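# Move small trousers from stand rail to table, laid flat

## Task

Lift the small trousers off the rail of the stand and put them down on the table so they lie flat and straight, not touching or overlapping the stand's base, with the legs still folded one over the other; when finished, the stand must be standing upright on the table.

## Robot and tools

Robot: two arms. left_arm carries a left hand and sits on the +y side; right_arm carries a right hand. Calibrated bases in the scene frame: left_arm (+0.039, +0.243, -0.001) m, right_arm (-0.027, -0.320, +0.002) m, both nearly unrotated. A fixed camera stand sits between them, just behind the bases; do not strike it.

Frames: the scene frame has its origin at table-top height midway between the nominal bases, +z up, +x out over the table. Results give each hand point's end_effector_position (m) and end_effector_quat_wxyz in this frame; expect errors of a few cm, larger at long reach. The hand point is 0.15 m out from the wrist face and 0.05 m in front of the palm. Its +z runs along the straight fingers (tips 0.06 to 0.07 m beyond it), +y points out of the palm, and +x points across the palm away from the thumb on the right hand but toward the thumb on the left hand. A wrist bracket on the little-finger side can collide with things.

Row layout (both tools): one flat list of 28 numbers in [-1, 1] covering both arms. Left arm: dx, dy, dz, rx, ry, rz, then thumb_turn, thumb_bend, index, middle, ring, little, force_limit, speed. Right arm: the same 14 numbers. The six pose numbers are offsets, not poses, taken from that arm's current Hand target and expressed in the Hand target's own axes. 1.0 equals 0.6 m or 180 degrees; rx, ry, rz form a single rotation vector. Send all six as 0 to leave an arm alone. The six finger numbers are absolute targets from -1 (open, straight; thumb beside the palm) to +1 (closed; thumb in front of the palm). force_limit maps -1..+1 to about 0..10 N at the fingertip (0..15 N for the two thumb motors). speed rises from nearly 0 at -1 to full at +0.48 and beyond; at full speed a whole finger stroke takes 0.49 s. No value means unchanged: to keep a hand as it is, resend the last eight numbers actually executed for it, or, if none has been, its hand_measured plus hand_force_limit and hand_speed.

execute_actions(actions, cameras): actions is a list of actions; each is a list of up to 15 rows, one per 1/30 s step, and a short one repeats its last row to step 15. Every row of an action is an offset from the Hand target at that action's start; a repeated offset in a new action moves further. cameras: names, ["all"], or []; by default images appear only when actions is empty. An unknown name voids the call.

move(target, speed, blend, blocking, cameras): target is one 28-number row or a list of up to 15 rows; every row is an offset from the same starting Hand targets, not from the previous row. speed is the path top speed in m/s (0.002 to 4.3, default 0.25; turning up to twice that in rad/s), one value or one per target. blend in m rounds corners; 0 stops at each target. blocking=false returns after about 0.5 s while motion continues. All paths finish together, capped at 10 s. Paths do not avoid obstacles or the other arm; the hand lags and can overshoot speed, especially with an extended arm, and passing near an arm's own base can whip the elbow round. Faster contact and targets far past a contact press harder. The result adds a move: line: done, off_target, moving, held or fault, with limits=paced (pose clipped) or limits=held (steps withheld).

wait(seconds 0 to 3600) runs the scene without new commands; a running move continues. stop brakes a running move. zoom_image(camera, region [x0, y0, x1, y1], at most 504x504 px) enlarges part of a camera's newest image. show_instructions shows the reference pages. finished_scene(scene 1) ends the scene for good.

Control behaviour: each step, commanded orientation is clipped to within 40 degrees of the measured one. Hand target is the last commanded pose after that clip. Hands often rest 1 to 3 cm (sometimes 5 cm) short, usually low, because of friction and weight; this is not contact. Another execute_actions call, even all zeros, re-requests the target; otherwise send the remaining gap as an offset. To end pushing against something, command back past the hand point.

Gripping: with the thumb in front of the palm, the hand encloses 0.035 to 0.065 m objects, or handles down to about 0.025 m; thumb tip to index pad can pinch light items. A motor starts only when its target changes by 0.002 or more, stops at target or at force_limit, then locks (holds at least 15 N). Blocked motors read stalled. For a gentle grip close at speed -0.94 or lower. Result lists hand_measured, hand_stopped_by (moving, target, force, stalled, fault) and hand_load_n, all in motor order; a lost grip shows as load near 0. Never close on the other hand's fingers.

Other readings: Joint positions, velocities and torques (torques carry offsets and noise; numbers 3 and 4 wrap at ±28 N m). Joint ranges: waist ±2.880, shoulder 0 to 3.142, elbow 0 to 3.019, wrist pitch -1.693 to 1.571, wrist yaw ±1.571, wrist roll ±2.094 rad. A MOTOR HOT line warns of heating from loads, stretched arms or pushing; at 100 °C the arm drops for 30 to 60 s.

Cameras: cam_high, cam_low, cam_rail_right, cam_left_wrist, cam_right_wrist, all 672x504; calibrations are given, wrist ones updated with each image.

Avoid: dropping or releasing moving items, anything leaving the table, hard hits on fixed or heavy things, arms colliding, excessive finger loads. Loose objects may occasionally be nudged by outside pushes.

Each tool is called after "Emit:" by a JSON object that holds its "api" and its "payload", one argument or row to a line.

Reference images:

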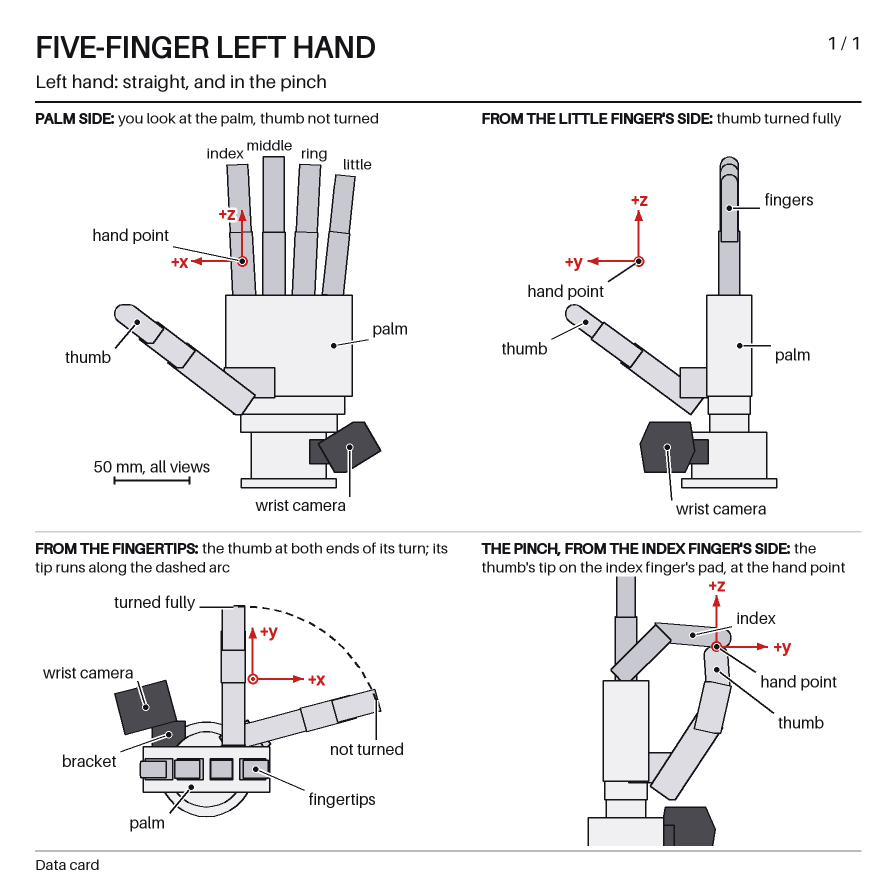

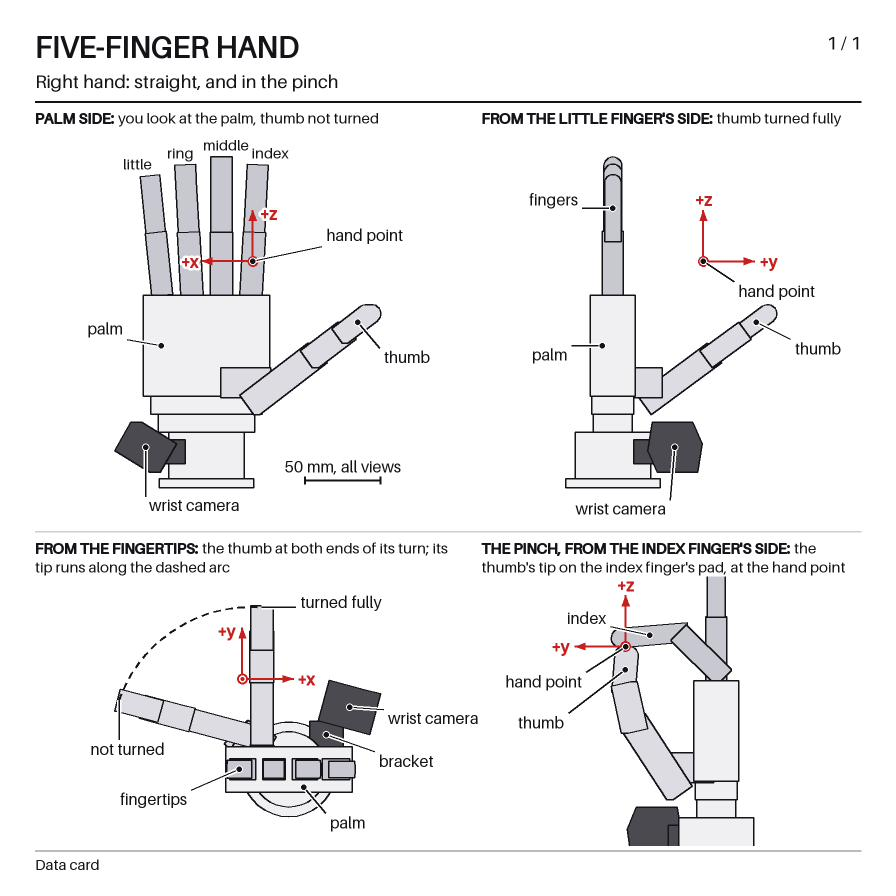

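## Session

Emit:
{"api": "execute_actions", "payload": {
  "actions": []
}}

Scene clock: 0.00 s.
left_arm: end_effector_position=(+0.6732, +0.4529, +0.1462) hand_measured=(-1.000, -1.000, -1.000, -1.000, -1.000, -1.000) hand_load_n=(+0.0, +0.0, +0.0, +0.0, +0.0, +0.0) hand_stopped_by=(target, target, target, target, target, target) hand_force_limit=0.00 hand_speed=-0.80 end_effector_quat_wxyz=(+0.044, +0.958, -0.281, +0.045) | right_arm: end_effector_position=(+0.3767, -0.3443, +0.1399) hand_measured=(-1.000, -1.000, -1.000, -1.000, -1.000, -1.000) hand_load_n=(+0.0, +0.0, +0.0, +0.0, +0.0, +0.0) hand_stopped_by=(target, target, target, target, target, target) hand_force_limit=0.00 hand_speed=-0.80 end_effector_quat_wxyz=(-0.421, +0.875, -0.228, -0.064)
Joint positions: left_arm=[0.433 2.259 2.331 -1.634 0.125 -0.558] | right_arm=[-0.354 1.675 1.317 -1.475 -0.85 -1.508]
Joint velocities: within noise
Joint torques (N m): no reading
Heat: left arm: hottest wrist yaw 37 °C; right arm: hottest wrist yaw 36 °C.
Hand target: left_arm +0.6784, +0.4553, +0.1621; +0.031, +0.957, -0.282, +0.059 | right_arm +0.3831, -0.3465, +0.1453; -0.420, +0.877, -0.225, -0.055

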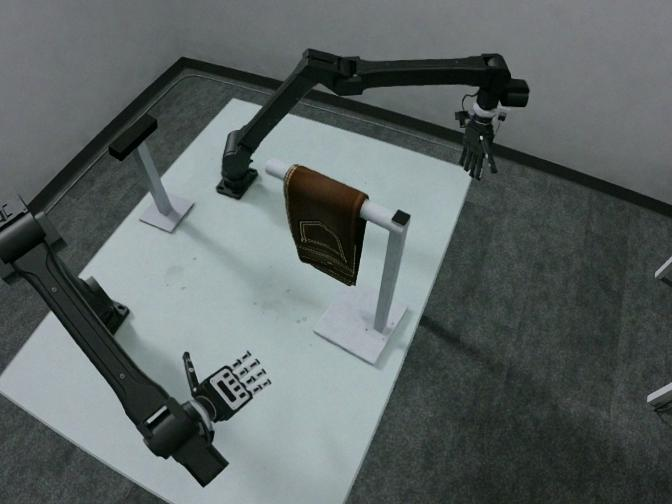

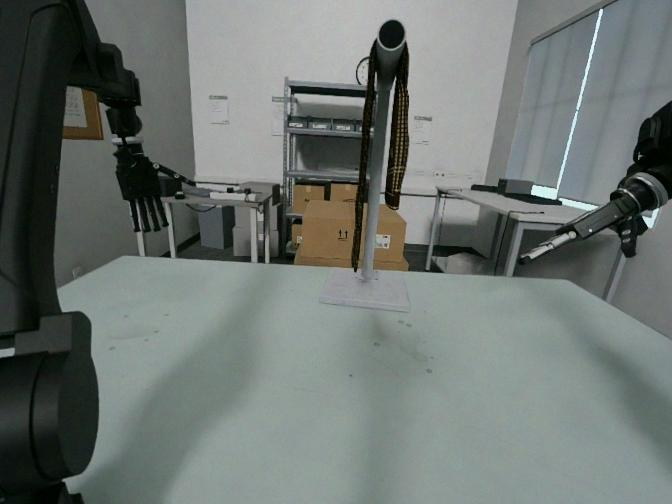

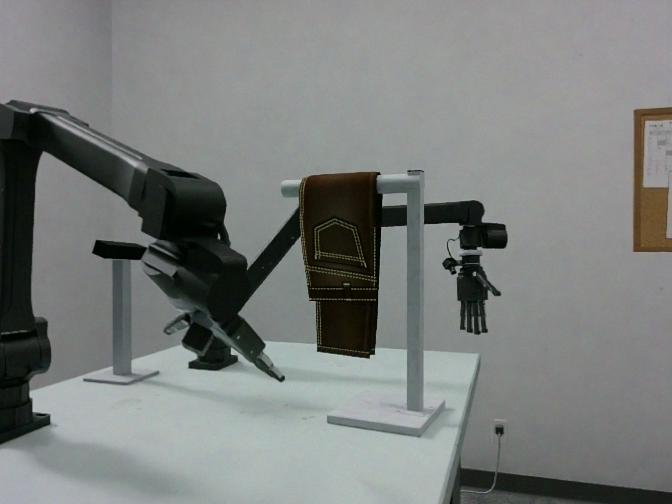

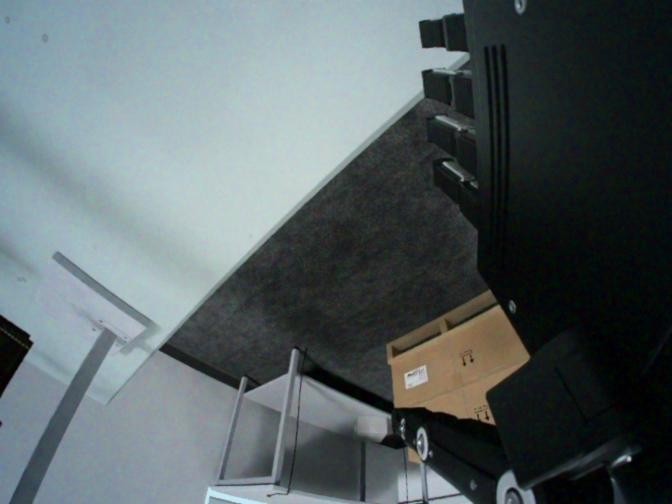

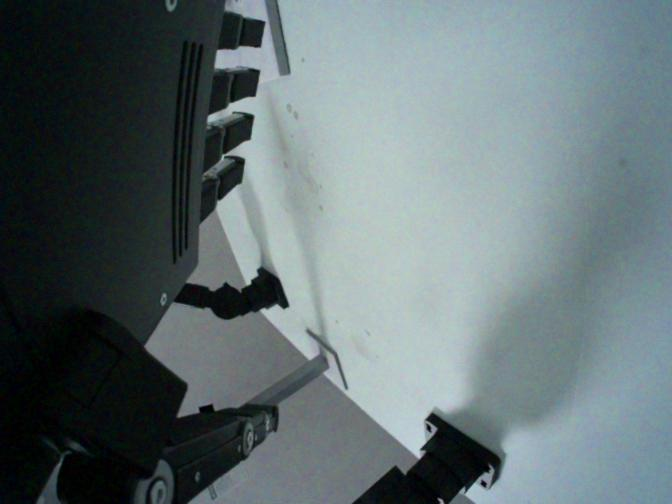

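Emit:
{"api": "zoom_image", "payload": {
  "camera": "cam_high",
  "region": [240, 130, 440, 380]
}}

Emit:
{"api": "zoom_image", "payload": {
  "camera": "cam_low",
  "region": [290, 0, 450, 320]
}}

Emit:
{"api": "zoom_image", "payload": {
  "camera": "cam_rail_right",
  "region": [260, 150, 480, 450]
}}

Scaled by 2.016.

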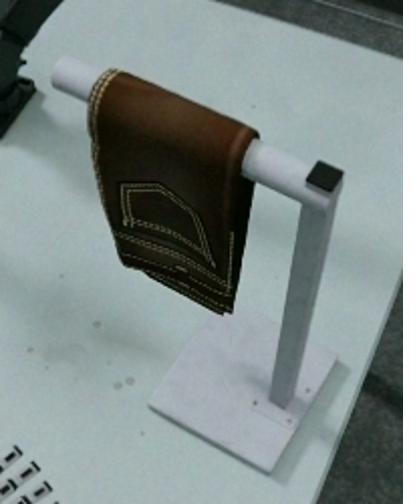

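Scaled by 1.575.

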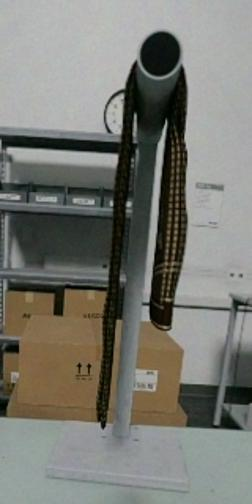

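Scaled by 1.680.

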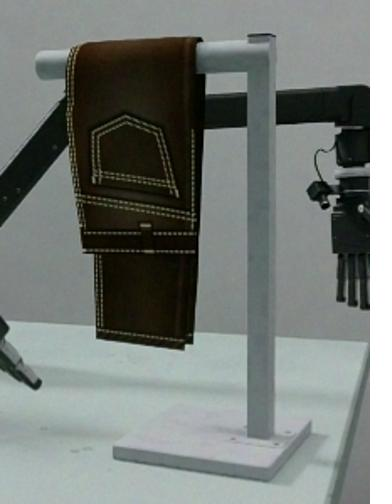

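Emit:
{"api": "move", "payload": {
  "target": [-0.175,0.387,-0.245,-0.3035,0.0604,-0.184,1,-0.9,-0.4,-0.4,-0.4,-0.4,0,0,-0.0362,-0.2295,-0.0792,-0.0575,-0.066,0.856,1,-0.9,-0.4,-0.4,-0.4,-0.4,0,0],
  "speed": 0.2,
  "cameras": ["all"]
}}

Scene clock: 38.53 s.
left_arm: end_effector_position=(+0.4525, +0.3277, +0.2937) hand_measured=(+1.000, -0.900, -0.400, -0.400, -0.400, -0.400) hand_load_n=(+0.0, +0.0, +0.0, +0.0, +0.0, +0.0) hand_stopped_by=(target, target, target, target, target, target) hand_force_limit=0.00 hand_speed=0.00 end_effector_quat_wxyz=(+0.423, +0.892, +0.070, +0.145) | right_arm: end_effector_position=(+0.4236, -0.2961, +0.2780) hand_measured=(+1.000, -0.900, -0.400, -0.400, -0.400, -0.400) hand_load_n=(+0.0, +0.0, +0.0, +0.0, +0.0, +0.0) hand_stopped_by=(target, target, target, target, target, target) hand_force_limit=0.00 hand_speed=0.00 end_effector_quat_wxyz=(+0.056, +0.016, +0.876, +0.478)
Joint positions: left_arm=[0.664 1.505 1.283 -1.686 0.882 -0.893] | right_arm=[-0.424 1.588 1.289 -1.661 -0.952 1.005]
Joint torques (N m): left_arm=[-1.44 -10.46 7.17 -0.96 0.77 -0.21] | right_arm=[1.2 -13.51 6.24 -1.13 -0.85 0.13]
Heat: left arm: hottest wrist yaw 36 °C; right arm: hottest elbow 39 °C.
Hand target: left_arm +0.4506, +0.3304, +0.3005; +0.500, +0.866, +0.000, +0.000 | right_arm +0.4200, -0.3000, +0.2800; -0.003, +0.004, +0.866, +0.501
Off the commanded pose: left_arm 0.007 m, 21 deg | right_arm 0.006 m, 7 deg.
joint sent to its limit (left arm) — joint 4 (wrist pitch), lower limit. The joint targets are off in orientation, not in position.
joint sent to its limit (right arm) — joint 4 (wrist pitch), lower limit. The joint targets are off in orientation, not in position.
move: off_target (left_arm, right_arm)
cam_left_wrist: T_world_to_cam=[[0.21756, 0.66631, -0.71323, -0.10784], [0.62226, 0.46829, 0.62729, -0.62285], [0.75197, -0.58029, -0.31273, 0.05985]] pos_world=[0.36603, 0.39826, 0.33251]
cam_right_wrist: T_world_to_cam=[[-0.28491, 0.5605, 0.7776, 0.07172], [0.74781, -0.37754, 0.54613, -0.58484], [0.59968, 0.73709, -0.31158, 0.16676]] pos_world=[0.35778, -0.38391, 0.31559]

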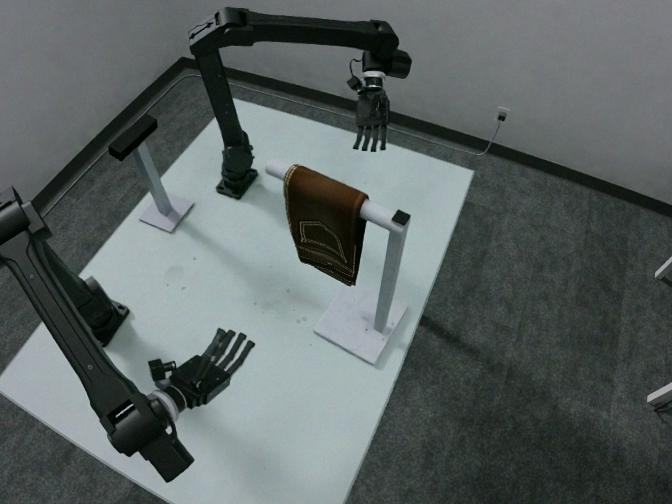

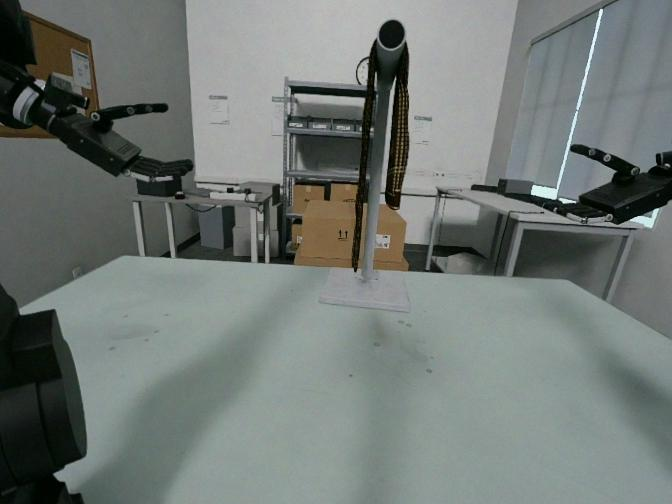

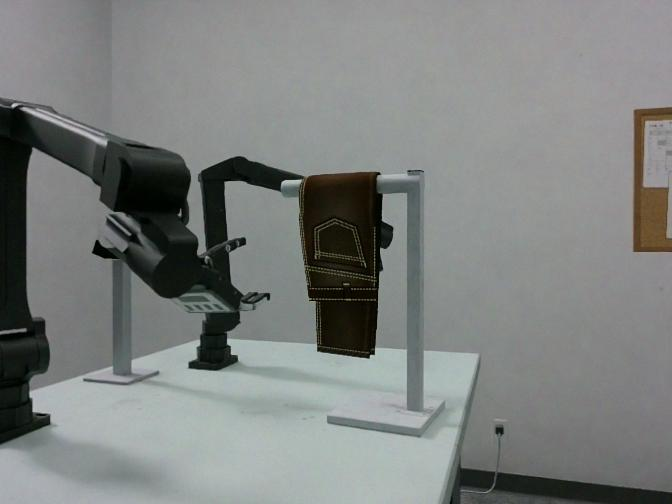

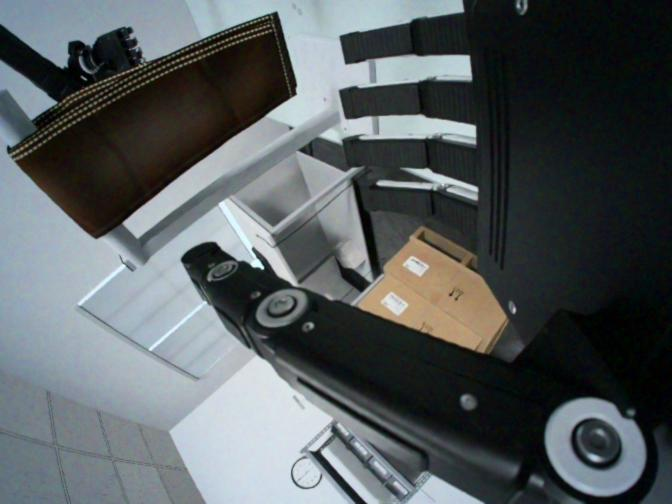

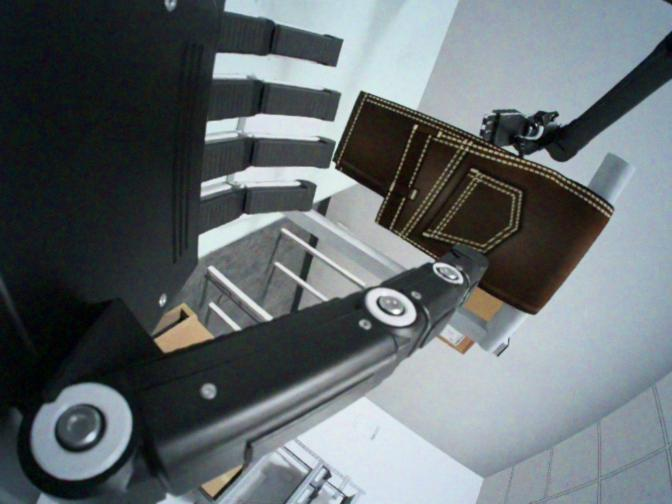

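Emit:
{"api": "move", "payload": {
  "target": [0,0,0,0,0,0,1,-0.9,-0.4,-0.4,-0.4,-0.4,0,0,-0.1,-0.0205,0.2812,-0.0833,0,0,1,-0.9,-0.4,-0.4,-0.4,-0.4,0,0],
  "speed": 0.15,
  "cameras": ["all"]
}}

Scene clock: 50.33 s.
left_arm: end_effector_position=(+0.4525, +0.3277, +0.2937) hand_measured=(+1.000, -0.900, -0.400, -0.400, -0.400, -0.400) hand_load_n=(+0.0, +0.0, +0.0, +0.0, +0.0, +0.0) hand_stopped_by=(target, target, target, target, target, target) hand_force_limit=0.00 hand_speed=0.00 end_effector_quat_wxyz=(+0.423, +0.892, +0.070, +0.145) | right_arm: end_effector_position=(+0.4799, -0.1627, +0.1845) hand_measured=(+1.000, -0.900, -0.400, -0.400, -0.400, -0.400) hand_load_n=(+0.0, +0.0, +0.0, +0.0, +0.0, +0.0) hand_stopped_by=(target, target, target, target, target, target) hand_force_limit=0.00 hand_speed=0.00 end_effector_quat_wxyz=(+0.000, +0.002, +0.793, +0.609)
Joint positions: left_arm=[0.664 1.505 1.283 -1.686 0.882 -0.894] | right_arm=[-0.12 1.862 1.219 -1.259 -1.293 1.231]
Joint torques (N m): left_arm=[-1.44 -10.46 7.19 -0.95 0.77 -0.27] | right_arm=[2.67 -15.44 5.67 0.14 -0.95 0.11]
Heat: left arm: hottest elbow 36 °C; right arm: hottest elbow 39 °C.
Hand target: left_arm +0.4506, +0.3304, +0.3005; +0.500, +0.866, +0.000, +0.000 | right_arm +0.4797, -0.1600, +0.1848; -0.002, +0.004, +0.793, +0.609
Off the commanded pose: left_arm 0.008 m, 21 deg | right_arm 0.003 m, 0 deg.
joint sent to its limit (left arm) — joint 4 (wrist pitch), lower limit. The joint targets are off in orientation, not in position.
move: done
cam_left_wrist: T_world_to_cam=[[0.21729, 0.66626, -0.71336, -0.10768], [0.62233, 0.46847, 0.62709, -0.62288], [0.75199, -0.58021, -0.31284, 0.05984]] pos_world=[0.36603, 0.39826, 0.33251]
cam_right_wrist: T_world_to_cam=[[-0.25914, 0.26914, 0.92758, -0.0017], [0.81864, -0.44843, 0.35881, -0.53642], [0.51253, 0.85233, -0.10412, 0.02778]] pos_world=[0.42446, -0.26377, 0.19694]

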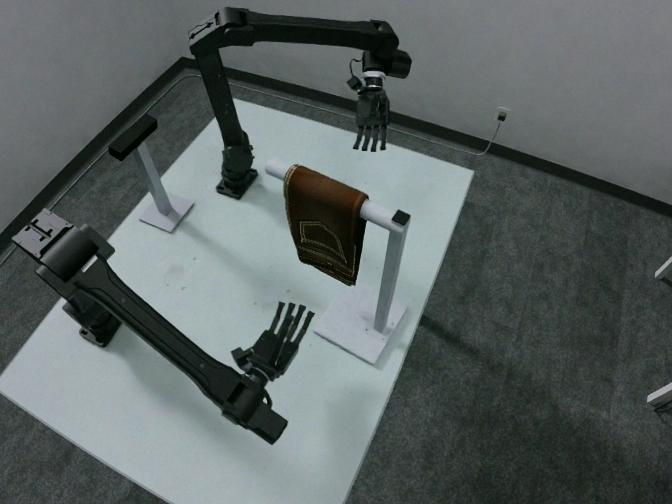

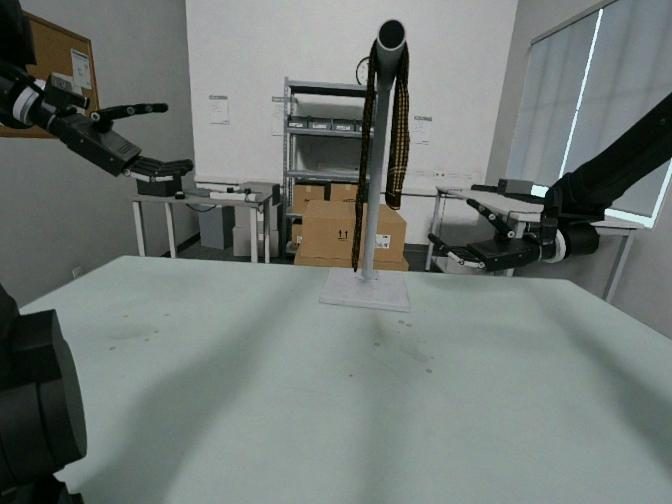

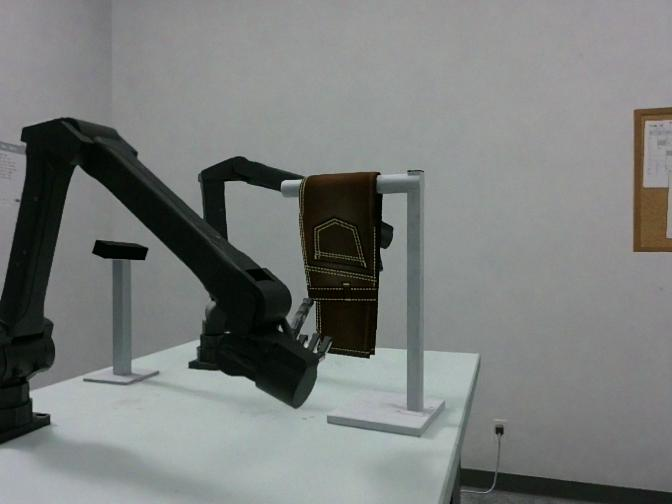

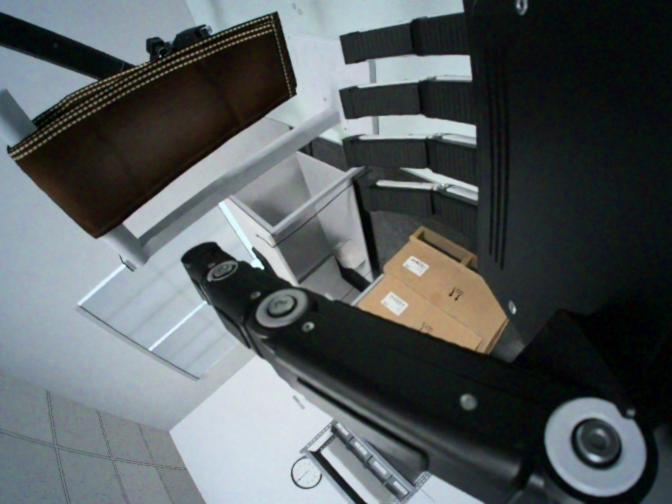

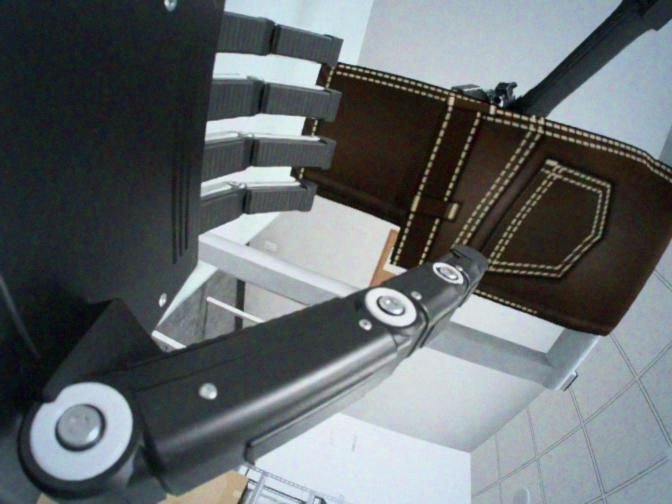

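Emit:
{"api": "move", "payload": {
  "target": [0,0,0,0,0,0,1,-0.9,-0.4,-0.4,-0.4,-0.4,0,0,0,0.0453,0.169,0,0,0,1,-0.9,-0.4,-0.4,-0.4,-0.4,0,0],
  "speed": 0.1,
  "cameras": ["cam_low","cam_right_wrist","cam_rail_right","cam_high"]
}}

Scene clock: 55.17 s.
left_arm: end_effector_position=(+0.4525, +0.3277, +0.2937) hand_measured=(+1.000, -0.900, -0.400, -0.400, -0.400, -0.400) hand_load_n=(+0.0, +0.0, +0.0, +0.0, +0.0, +0.0) hand_stopped_by=(target, target, target, target, target, target) hand_force_limit=0.00 hand_speed=0.00 end_effector_quat_wxyz=(+0.423, +0.892, +0.070, +0.145) | right_arm: end_effector_position=(+0.4846, -0.0604, +0.1814) hand_measured=(+1.000, -0.900, -0.400, -0.400, -0.400, -0.400) hand_load_n=(+0.0, +0.0, +0.0, +0.0, +0.0, +0.0) hand_stopped_by=(target, target, target, target, target, target) hand_force_limit=0.00 hand_speed=0.00 end_effector_quat_wxyz=(-0.002, +0.007, +0.793, +0.609)
Joint positions: left_arm=[0.664 1.505 1.283 -1.686 0.882 -0.894] | right_arm=[0.094 1.766 1.053 -0.423 -1.283 2.035]
Joint torques (N m): left_arm=[-1.38 -10.52 7.19 -0.94 0.77 -0.26] | right_arm=[3.14 -15.74 5.7 1.35 -0.65 0.12]
Heat: left arm: hottest wrist yaw 37 °C; right arm: hottest elbow 38 °C.
Hand target: left_arm +0.4506, +0.3304, +0.3005; +0.500, +0.866, +0.000, +0.000 | right_arm +0.4802, -0.0552, +0.1848; -0.002, +0.005, +0.793, +0.609
Off the commanded pose: left_arm 0.008 m, 21 deg | right_arm 0.008 m, 0 deg.
joint sent to its limit (left arm) — joint 4 (wrist pitch), lower limit. The joint targets are off in orientation, not in position.
move: done
cam_right_wrist: T_world_to_cam=[[-0.24954, 0.26844, 0.93041, -0.03042], [0.81966, -0.45306, 0.35055, -0.49267], [0.51563, 0.85011, -0.10697, -0.06325]] pos_world=[0.42885, -0.16127, 0.19424]
Images, in order (width x height): cam_high 672x504, cam_low 672x504, cam_rail_right 672x504, cam_right_wrist 672x504.

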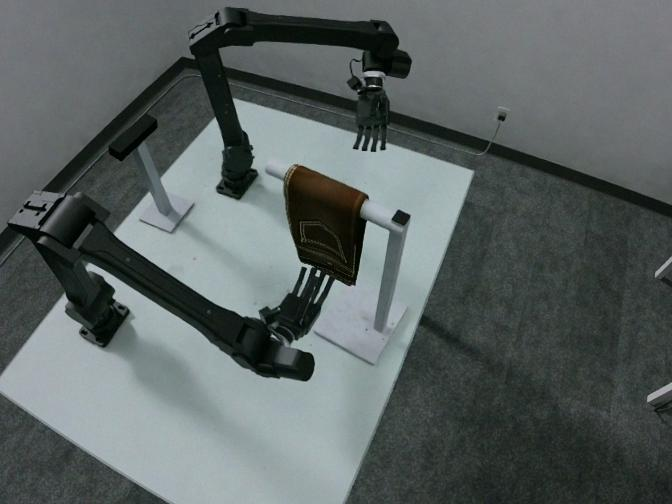

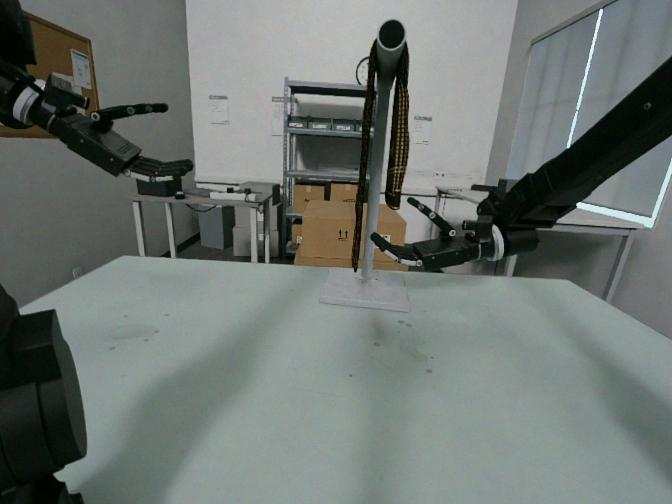

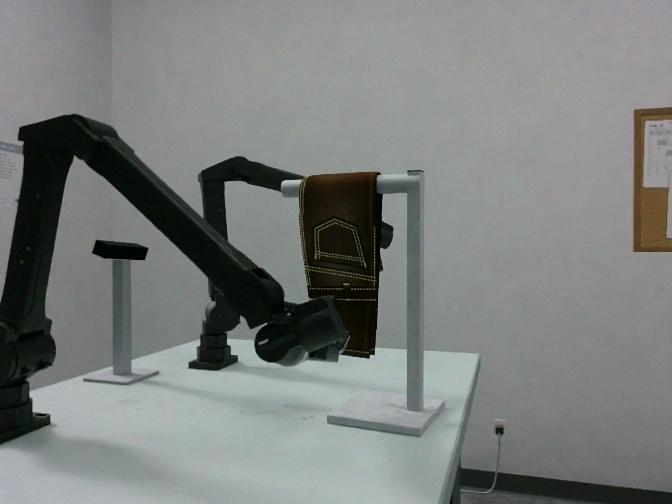

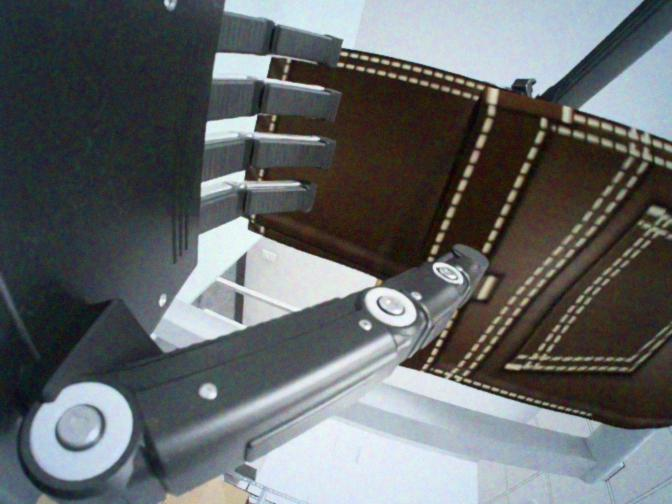

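Emit:
{"api": "move", "payload": {
  "target": [0,0,0,0,0,0,1,-0.9,-0.4,-0.4,-0.4,-0.4,0,0,0,0.1267,-0.0235,0.0278,0.0161,-0.0043,1,-0.9,-0.4,-0.4,-0.4,-0.4,0,0],
  "speed": 0.06,
  "cameras": ["cam_low","cam_right_wrist","cam_rail_right","cam_left_wrist"]
}}

Scene clock: 62.87 s.
left_arm: end_effector_position=(+0.4525, +0.3277, +0.2937) hand_measured=(+1.000, -0.900, -0.400, -0.400, -0.400, -0.400) hand_load_n=(+0.0, +0.0, +0.5, +0.0, +0.0, +0.0) hand_stopped_by=(target, target, target, target, target, target) hand_force_limit=0.00 hand_speed=0.00 end_effector_quat_wxyz=(+0.423, +0.892, +0.070, +0.145) | right_arm: end_effector_position=(+0.4739, -0.0585, +0.2395) hand_measured=(+1.000, -0.900, -0.400, -0.400, -0.400, -0.400) hand_load_n=(+0.0, +0.0, +0.0, +0.0, +0.0, +0.0) hand_stopped_by=(target, target, target, target, target, target) hand_force_limit=0.00 hand_speed=0.00 end_effector_quat_wxyz=(-0.037, +0.009, +0.818, +0.573)
Joint positions: left_arm=[0.664 1.505 1.283 -1.686 0.882 -0.894] | right_arm=[0.096 1.672 1.186 -0.894 -1.218 1.848]
Joint torques (N m): left_arm=[-1.44 -10.46 7.17 -0.95 0.77 -0.27] | right_arm=[3.55 -14.74 10.69 -0.1 -0.7 -0.18]
Heat: left arm: hottest wrist yaw 37 °C; right arm: hottest elbow 38 °C.
Hand target: left_arm +0.4506, +0.3304, +0.3005; +0.500, +0.866, +0.000, +0.000 | right_arm +0.4810, -0.0492, +0.2619; -0.018, -0.016, +0.818, +0.574
Off the commanded pose: left_arm 0.008 m, 21 deg | right_arm 0.025 m, 4 deg.
joint sent to its limit (left arm) — joint 4 (wrist pitch), lower limit. The joint targets are off in orientation, not in position.
move: off_target (right_arm)
cam_left_wrist: T_world_to_cam=[[0.21729, 0.66626, -0.71336, -0.10768], [0.62233, 0.46847, 0.62709, -0.62288], [0.75199, -0.58021, -0.31284, 0.05984]] pos_world=[0.36603, 0.39826, 0.33251]
cam_right_wrist: T_world_to_cam=[[-0.20839, 0.34074, 0.91677, -0.09955], [0.8556, -0.39061, 0.33967, -0.51409], [0.47384, 0.85517, -0.21014, -0.00828]] pos_world=[0.42303, -0.15981, 0.26415]
Images, in order (width x height): cam_low 672x504, cam_rail_right 672x504, cam_left_wrist 672x504, cam_right_wrist 672x504.

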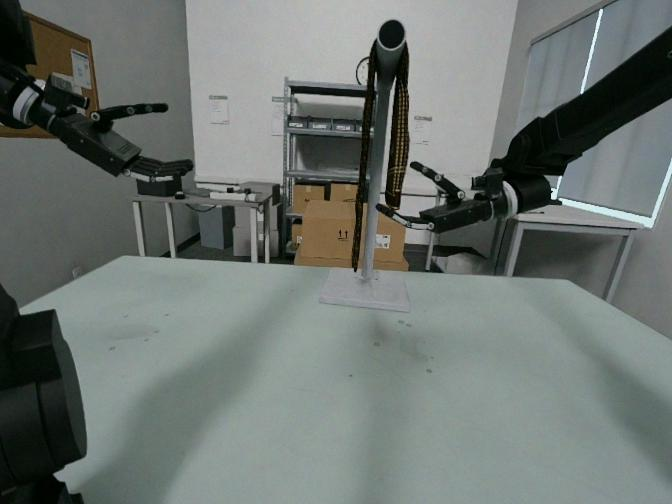

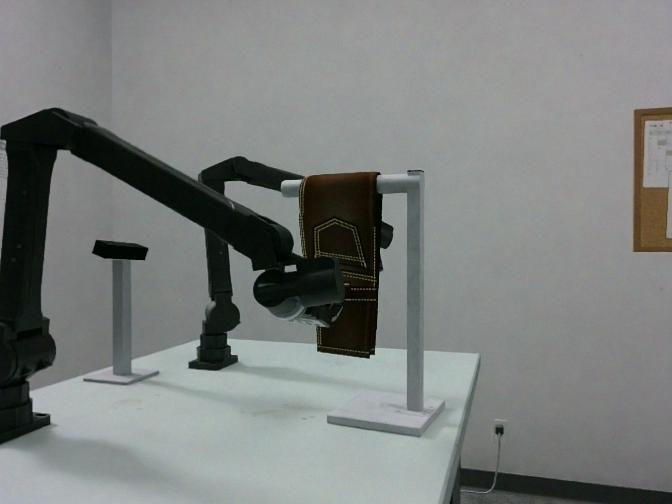

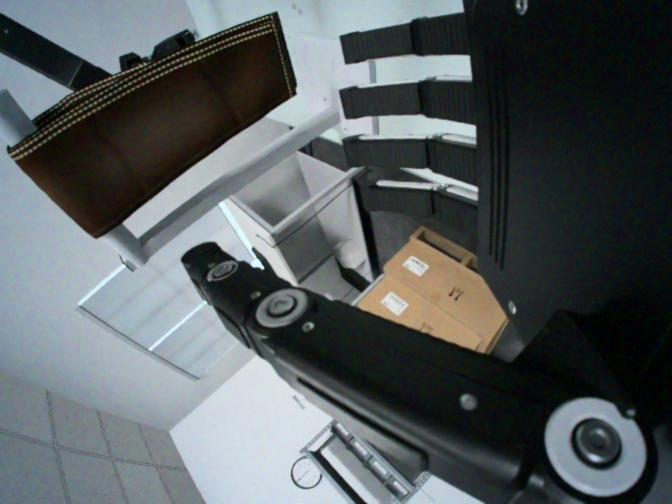

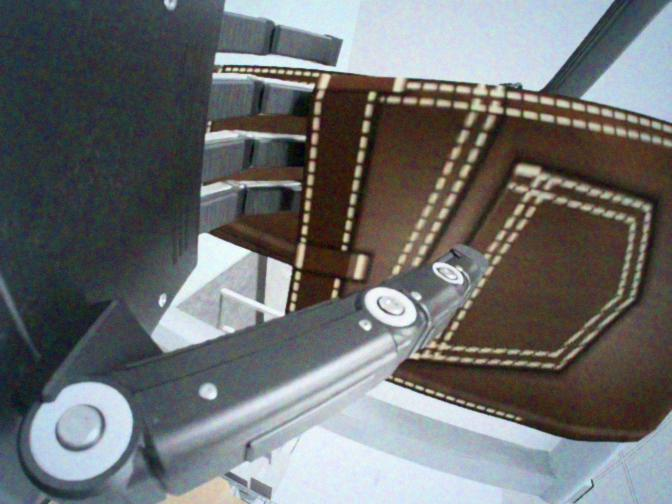

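Emit:
{"api": "move", "payload": {
  "target": [0,0,0,0,0,0,1,-0.9,-0.4,-0.4,-0.4,-0.4,0,0,-0.0318,0.0372,-0.01,0,0,0,1,-0.9,-0.4,-0.4,-0.4,-0.4,0,0],
  "speed": 0.06,
  "cameras": ["cam_low","cam_right_wrist","cam_high"]
}}

Scene clock: 66.80 s.
left_arm: end_effector_position=(+0.4525, +0.3277, +0.2937) hand_measured=(+1.000, -0.900, -0.400, -0.400, -0.400, -0.400) hand_load_n=(+0.0, +0.0, +0.0, +0.0, +0.0, +0.0) hand_stopped_by=(target, target, target, target, target, target) hand_force_limit=0.00 hand_speed=0.00 end_effector_quat_wxyz=(+0.423, +0.892, +0.070, +0.145) | right_arm: end_effector_position=(+0.4926, -0.0560, +0.2698) hand_measured=(+1.000, -0.900, -0.400, -0.400, -0.400, -0.400) hand_load_n=(+0.0, +0.0, +0.0, +0.0, +0.0, +0.0) hand_stopped_by=(target, target, target, target, target, target) hand_force_limit=0.00 hand_speed=0.00 end_effector_quat_wxyz=(-0.030, +0.005, +0.818, +0.574)
Joint positions: left_arm=[0.664 1.505 1.283 -1.686 0.882 -0.894] | right_arm=[0.097 1.681 1.282 -0.967 -1.217 1.847]
Joint torques (N m): left_arm=[-1.44 -10.46 7.19 -0.95 0.77 -0.27] | right_arm=[3.49 -13.98 11 -0.08 -0.72 -0.18]
Heat: left arm: hottest wrist yaw 37 °C; right arm: hottest elbow 39 °C.
Hand target: left_arm +0.4506, +0.3304, +0.3005; +0.500, +0.866, +0.000, +0.000 | right_arm +0.5002, -0.0464, +0.2848; -0.018, -0.016, +0.818, +0.574
Off the commanded pose: left_arm 0.008 m, 21 deg | right_arm 0.019 m, 3 deg.
joint sent to its limit (left arm) — joint 4 (wrist pitch), lower limit. The joint targets are off in orientation, not in position.
move: off_target (right_arm)
cam_right_wrist: T_world_to_cam=[[-0.22309, 0.33963, 0.91372, -0.11631], [0.85029, -0.39057, 0.35278, -0.54035], [0.47669, 0.85563, -0.20165, -0.01664]] pos_world=[0.44144, -0.15731, 0.29355]
Images, in order (width x height): cam_high 672x504, cam_low 672x504, cam_right_wrist 672x504.

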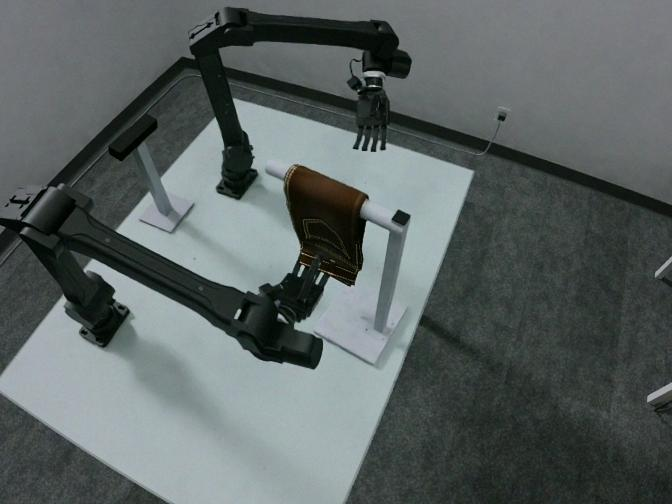

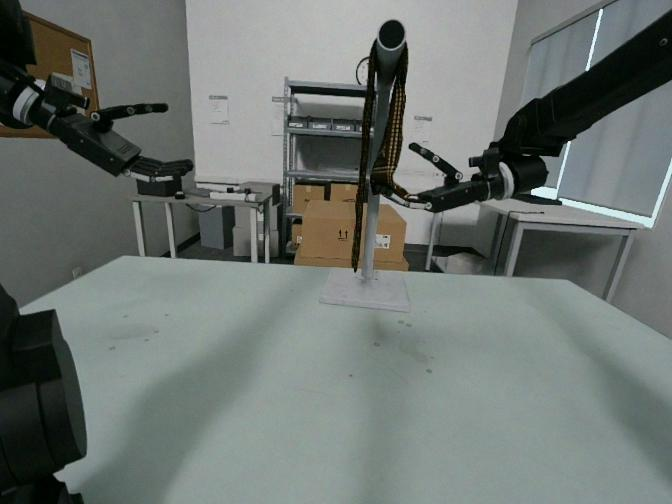

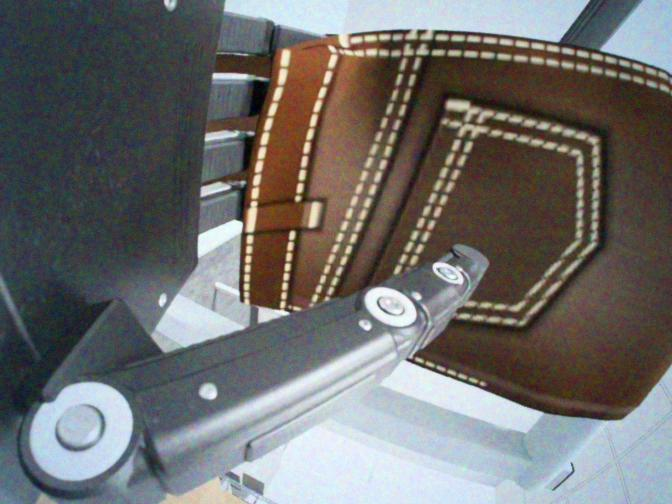

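Emit:
{"api": "zoom_image", "payload": {
  "camera": "cam_low",
  "region": [330, 60, 530, 280]
}}

Scaled by 2.291.

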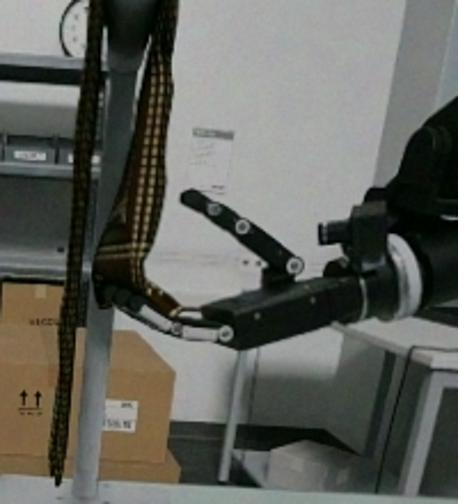

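Emit:
{"api": "move", "payload": {
  "target": [0,0,0,0,0,0,1,-0.9,-0.4,-0.4,-0.4,-0.4,0,0,0,0,0,0,0,0,1,-0.5,0.0,0.0,0.0,0.0,0,-0.4],
  "speed": 0.06,
  "cameras": ["cam_low","cam_right_wrist","cam_high"]
}}

Emit:
{"api": "zoom_image", "payload": {
  "camera": "cam_low",
  "region": [330, 60, 530, 280]
}}

Scene clock: 70.03 s.
left_arm: end_effector_position=(+0.4525, +0.3277, +0.2937) hand_measured=(+1.000, -0.900, -0.400, -0.400, -0.400, -0.400) hand_load_n=(-0.5, -0.5, +0.0, +0.0, +0.0, +0.0) hand_stopped_by=(target, target, target, target, target, target) hand_force_limit=0.00 hand_speed=0.00 end_effector_quat_wxyz=(+0.423, +0.892, +0.070, +0.145) | right_arm: end_effector_position=(+0.4926, -0.0560, +0.2697) hand_measured=(+1.000, -0.500, +0.000, +0.000, +0.000, +0.000) hand_load_n=(+0.0, +0.0, +0.5, +0.0, +0.0, +0.0) hand_stopped_by=(target, target, target, target, target, target) hand_force_limit=0.00 hand_speed=-0.40 end_effector_quat_wxyz=(-0.030, +0.004, +0.818, +0.574)
Joint positions: left_arm=[0.664 1.505 1.283 -1.686 0.882 -0.894] | right_arm=[0.097 1.681 1.282 -0.967 -1.217 1.847]
Joint torques (N m): left_arm=[-1.38 -10.52 7.19 -0.95 0.77 -0.27] | right_arm=[3.43 -13.86 11 -0.09 -0.73 -0.19]
Heat: left arm: hottest wrist yaw 37 °C; right arm: hottest elbow 39 °C.
Hand target: left_arm +0.4506, +0.3304, +0.3005; +0.500, +0.866, +0.000, +0.000 | right_arm +0.5002, -0.0464, +0.2848; -0.018, -0.016, +0.818, +0.574
Off the commanded pose: left_arm 0.008 m, 21 deg | right_arm 0.019 m, 3 deg.
joint sent to its limit (left arm) — joint 4 (wrist pitch), lower limit. The joint targets are off in orientation, not in position.
move: done
cam_right_wrist: T_world_to_cam=[[-0.22353, 0.33993, 0.9135, -0.116], [0.85018, -0.39035, 0.35329, -0.54041], [0.47668, 0.85562, -0.20174, -0.01661]] pos_world=[0.44144, -0.15731, 0.29355]
Images, in order (width x height): cam_high 672x504, cam_low 672x504, cam_right_wrist 672x504.

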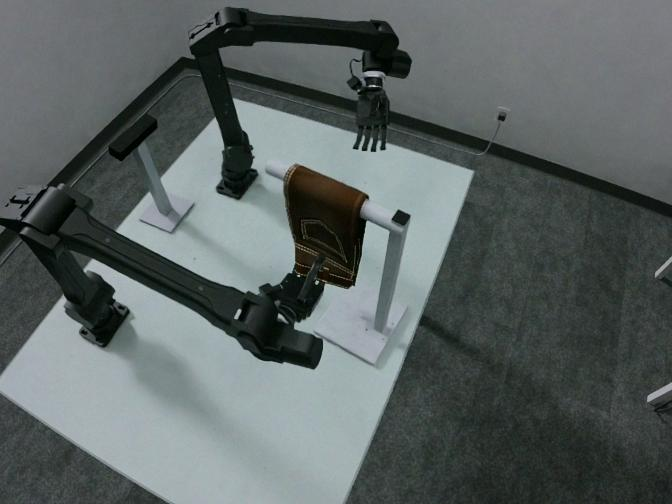

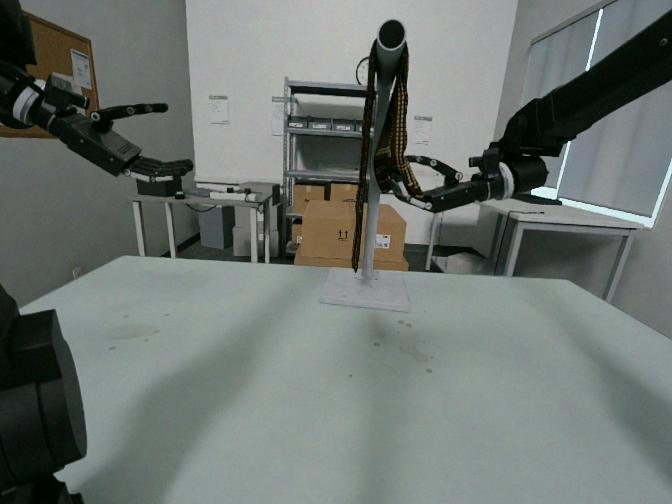

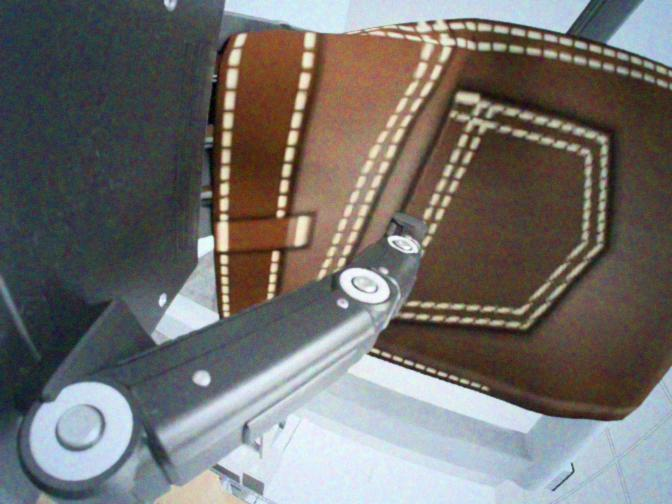

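Scaled by 2.291.

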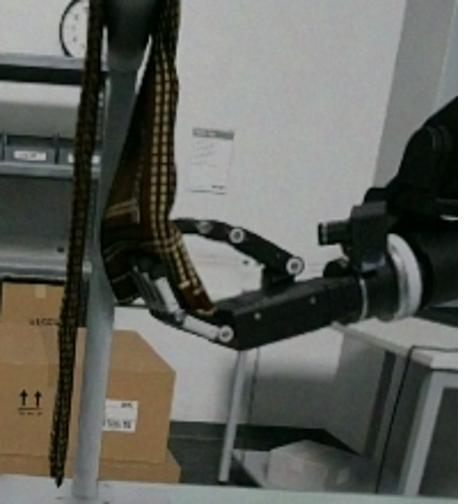

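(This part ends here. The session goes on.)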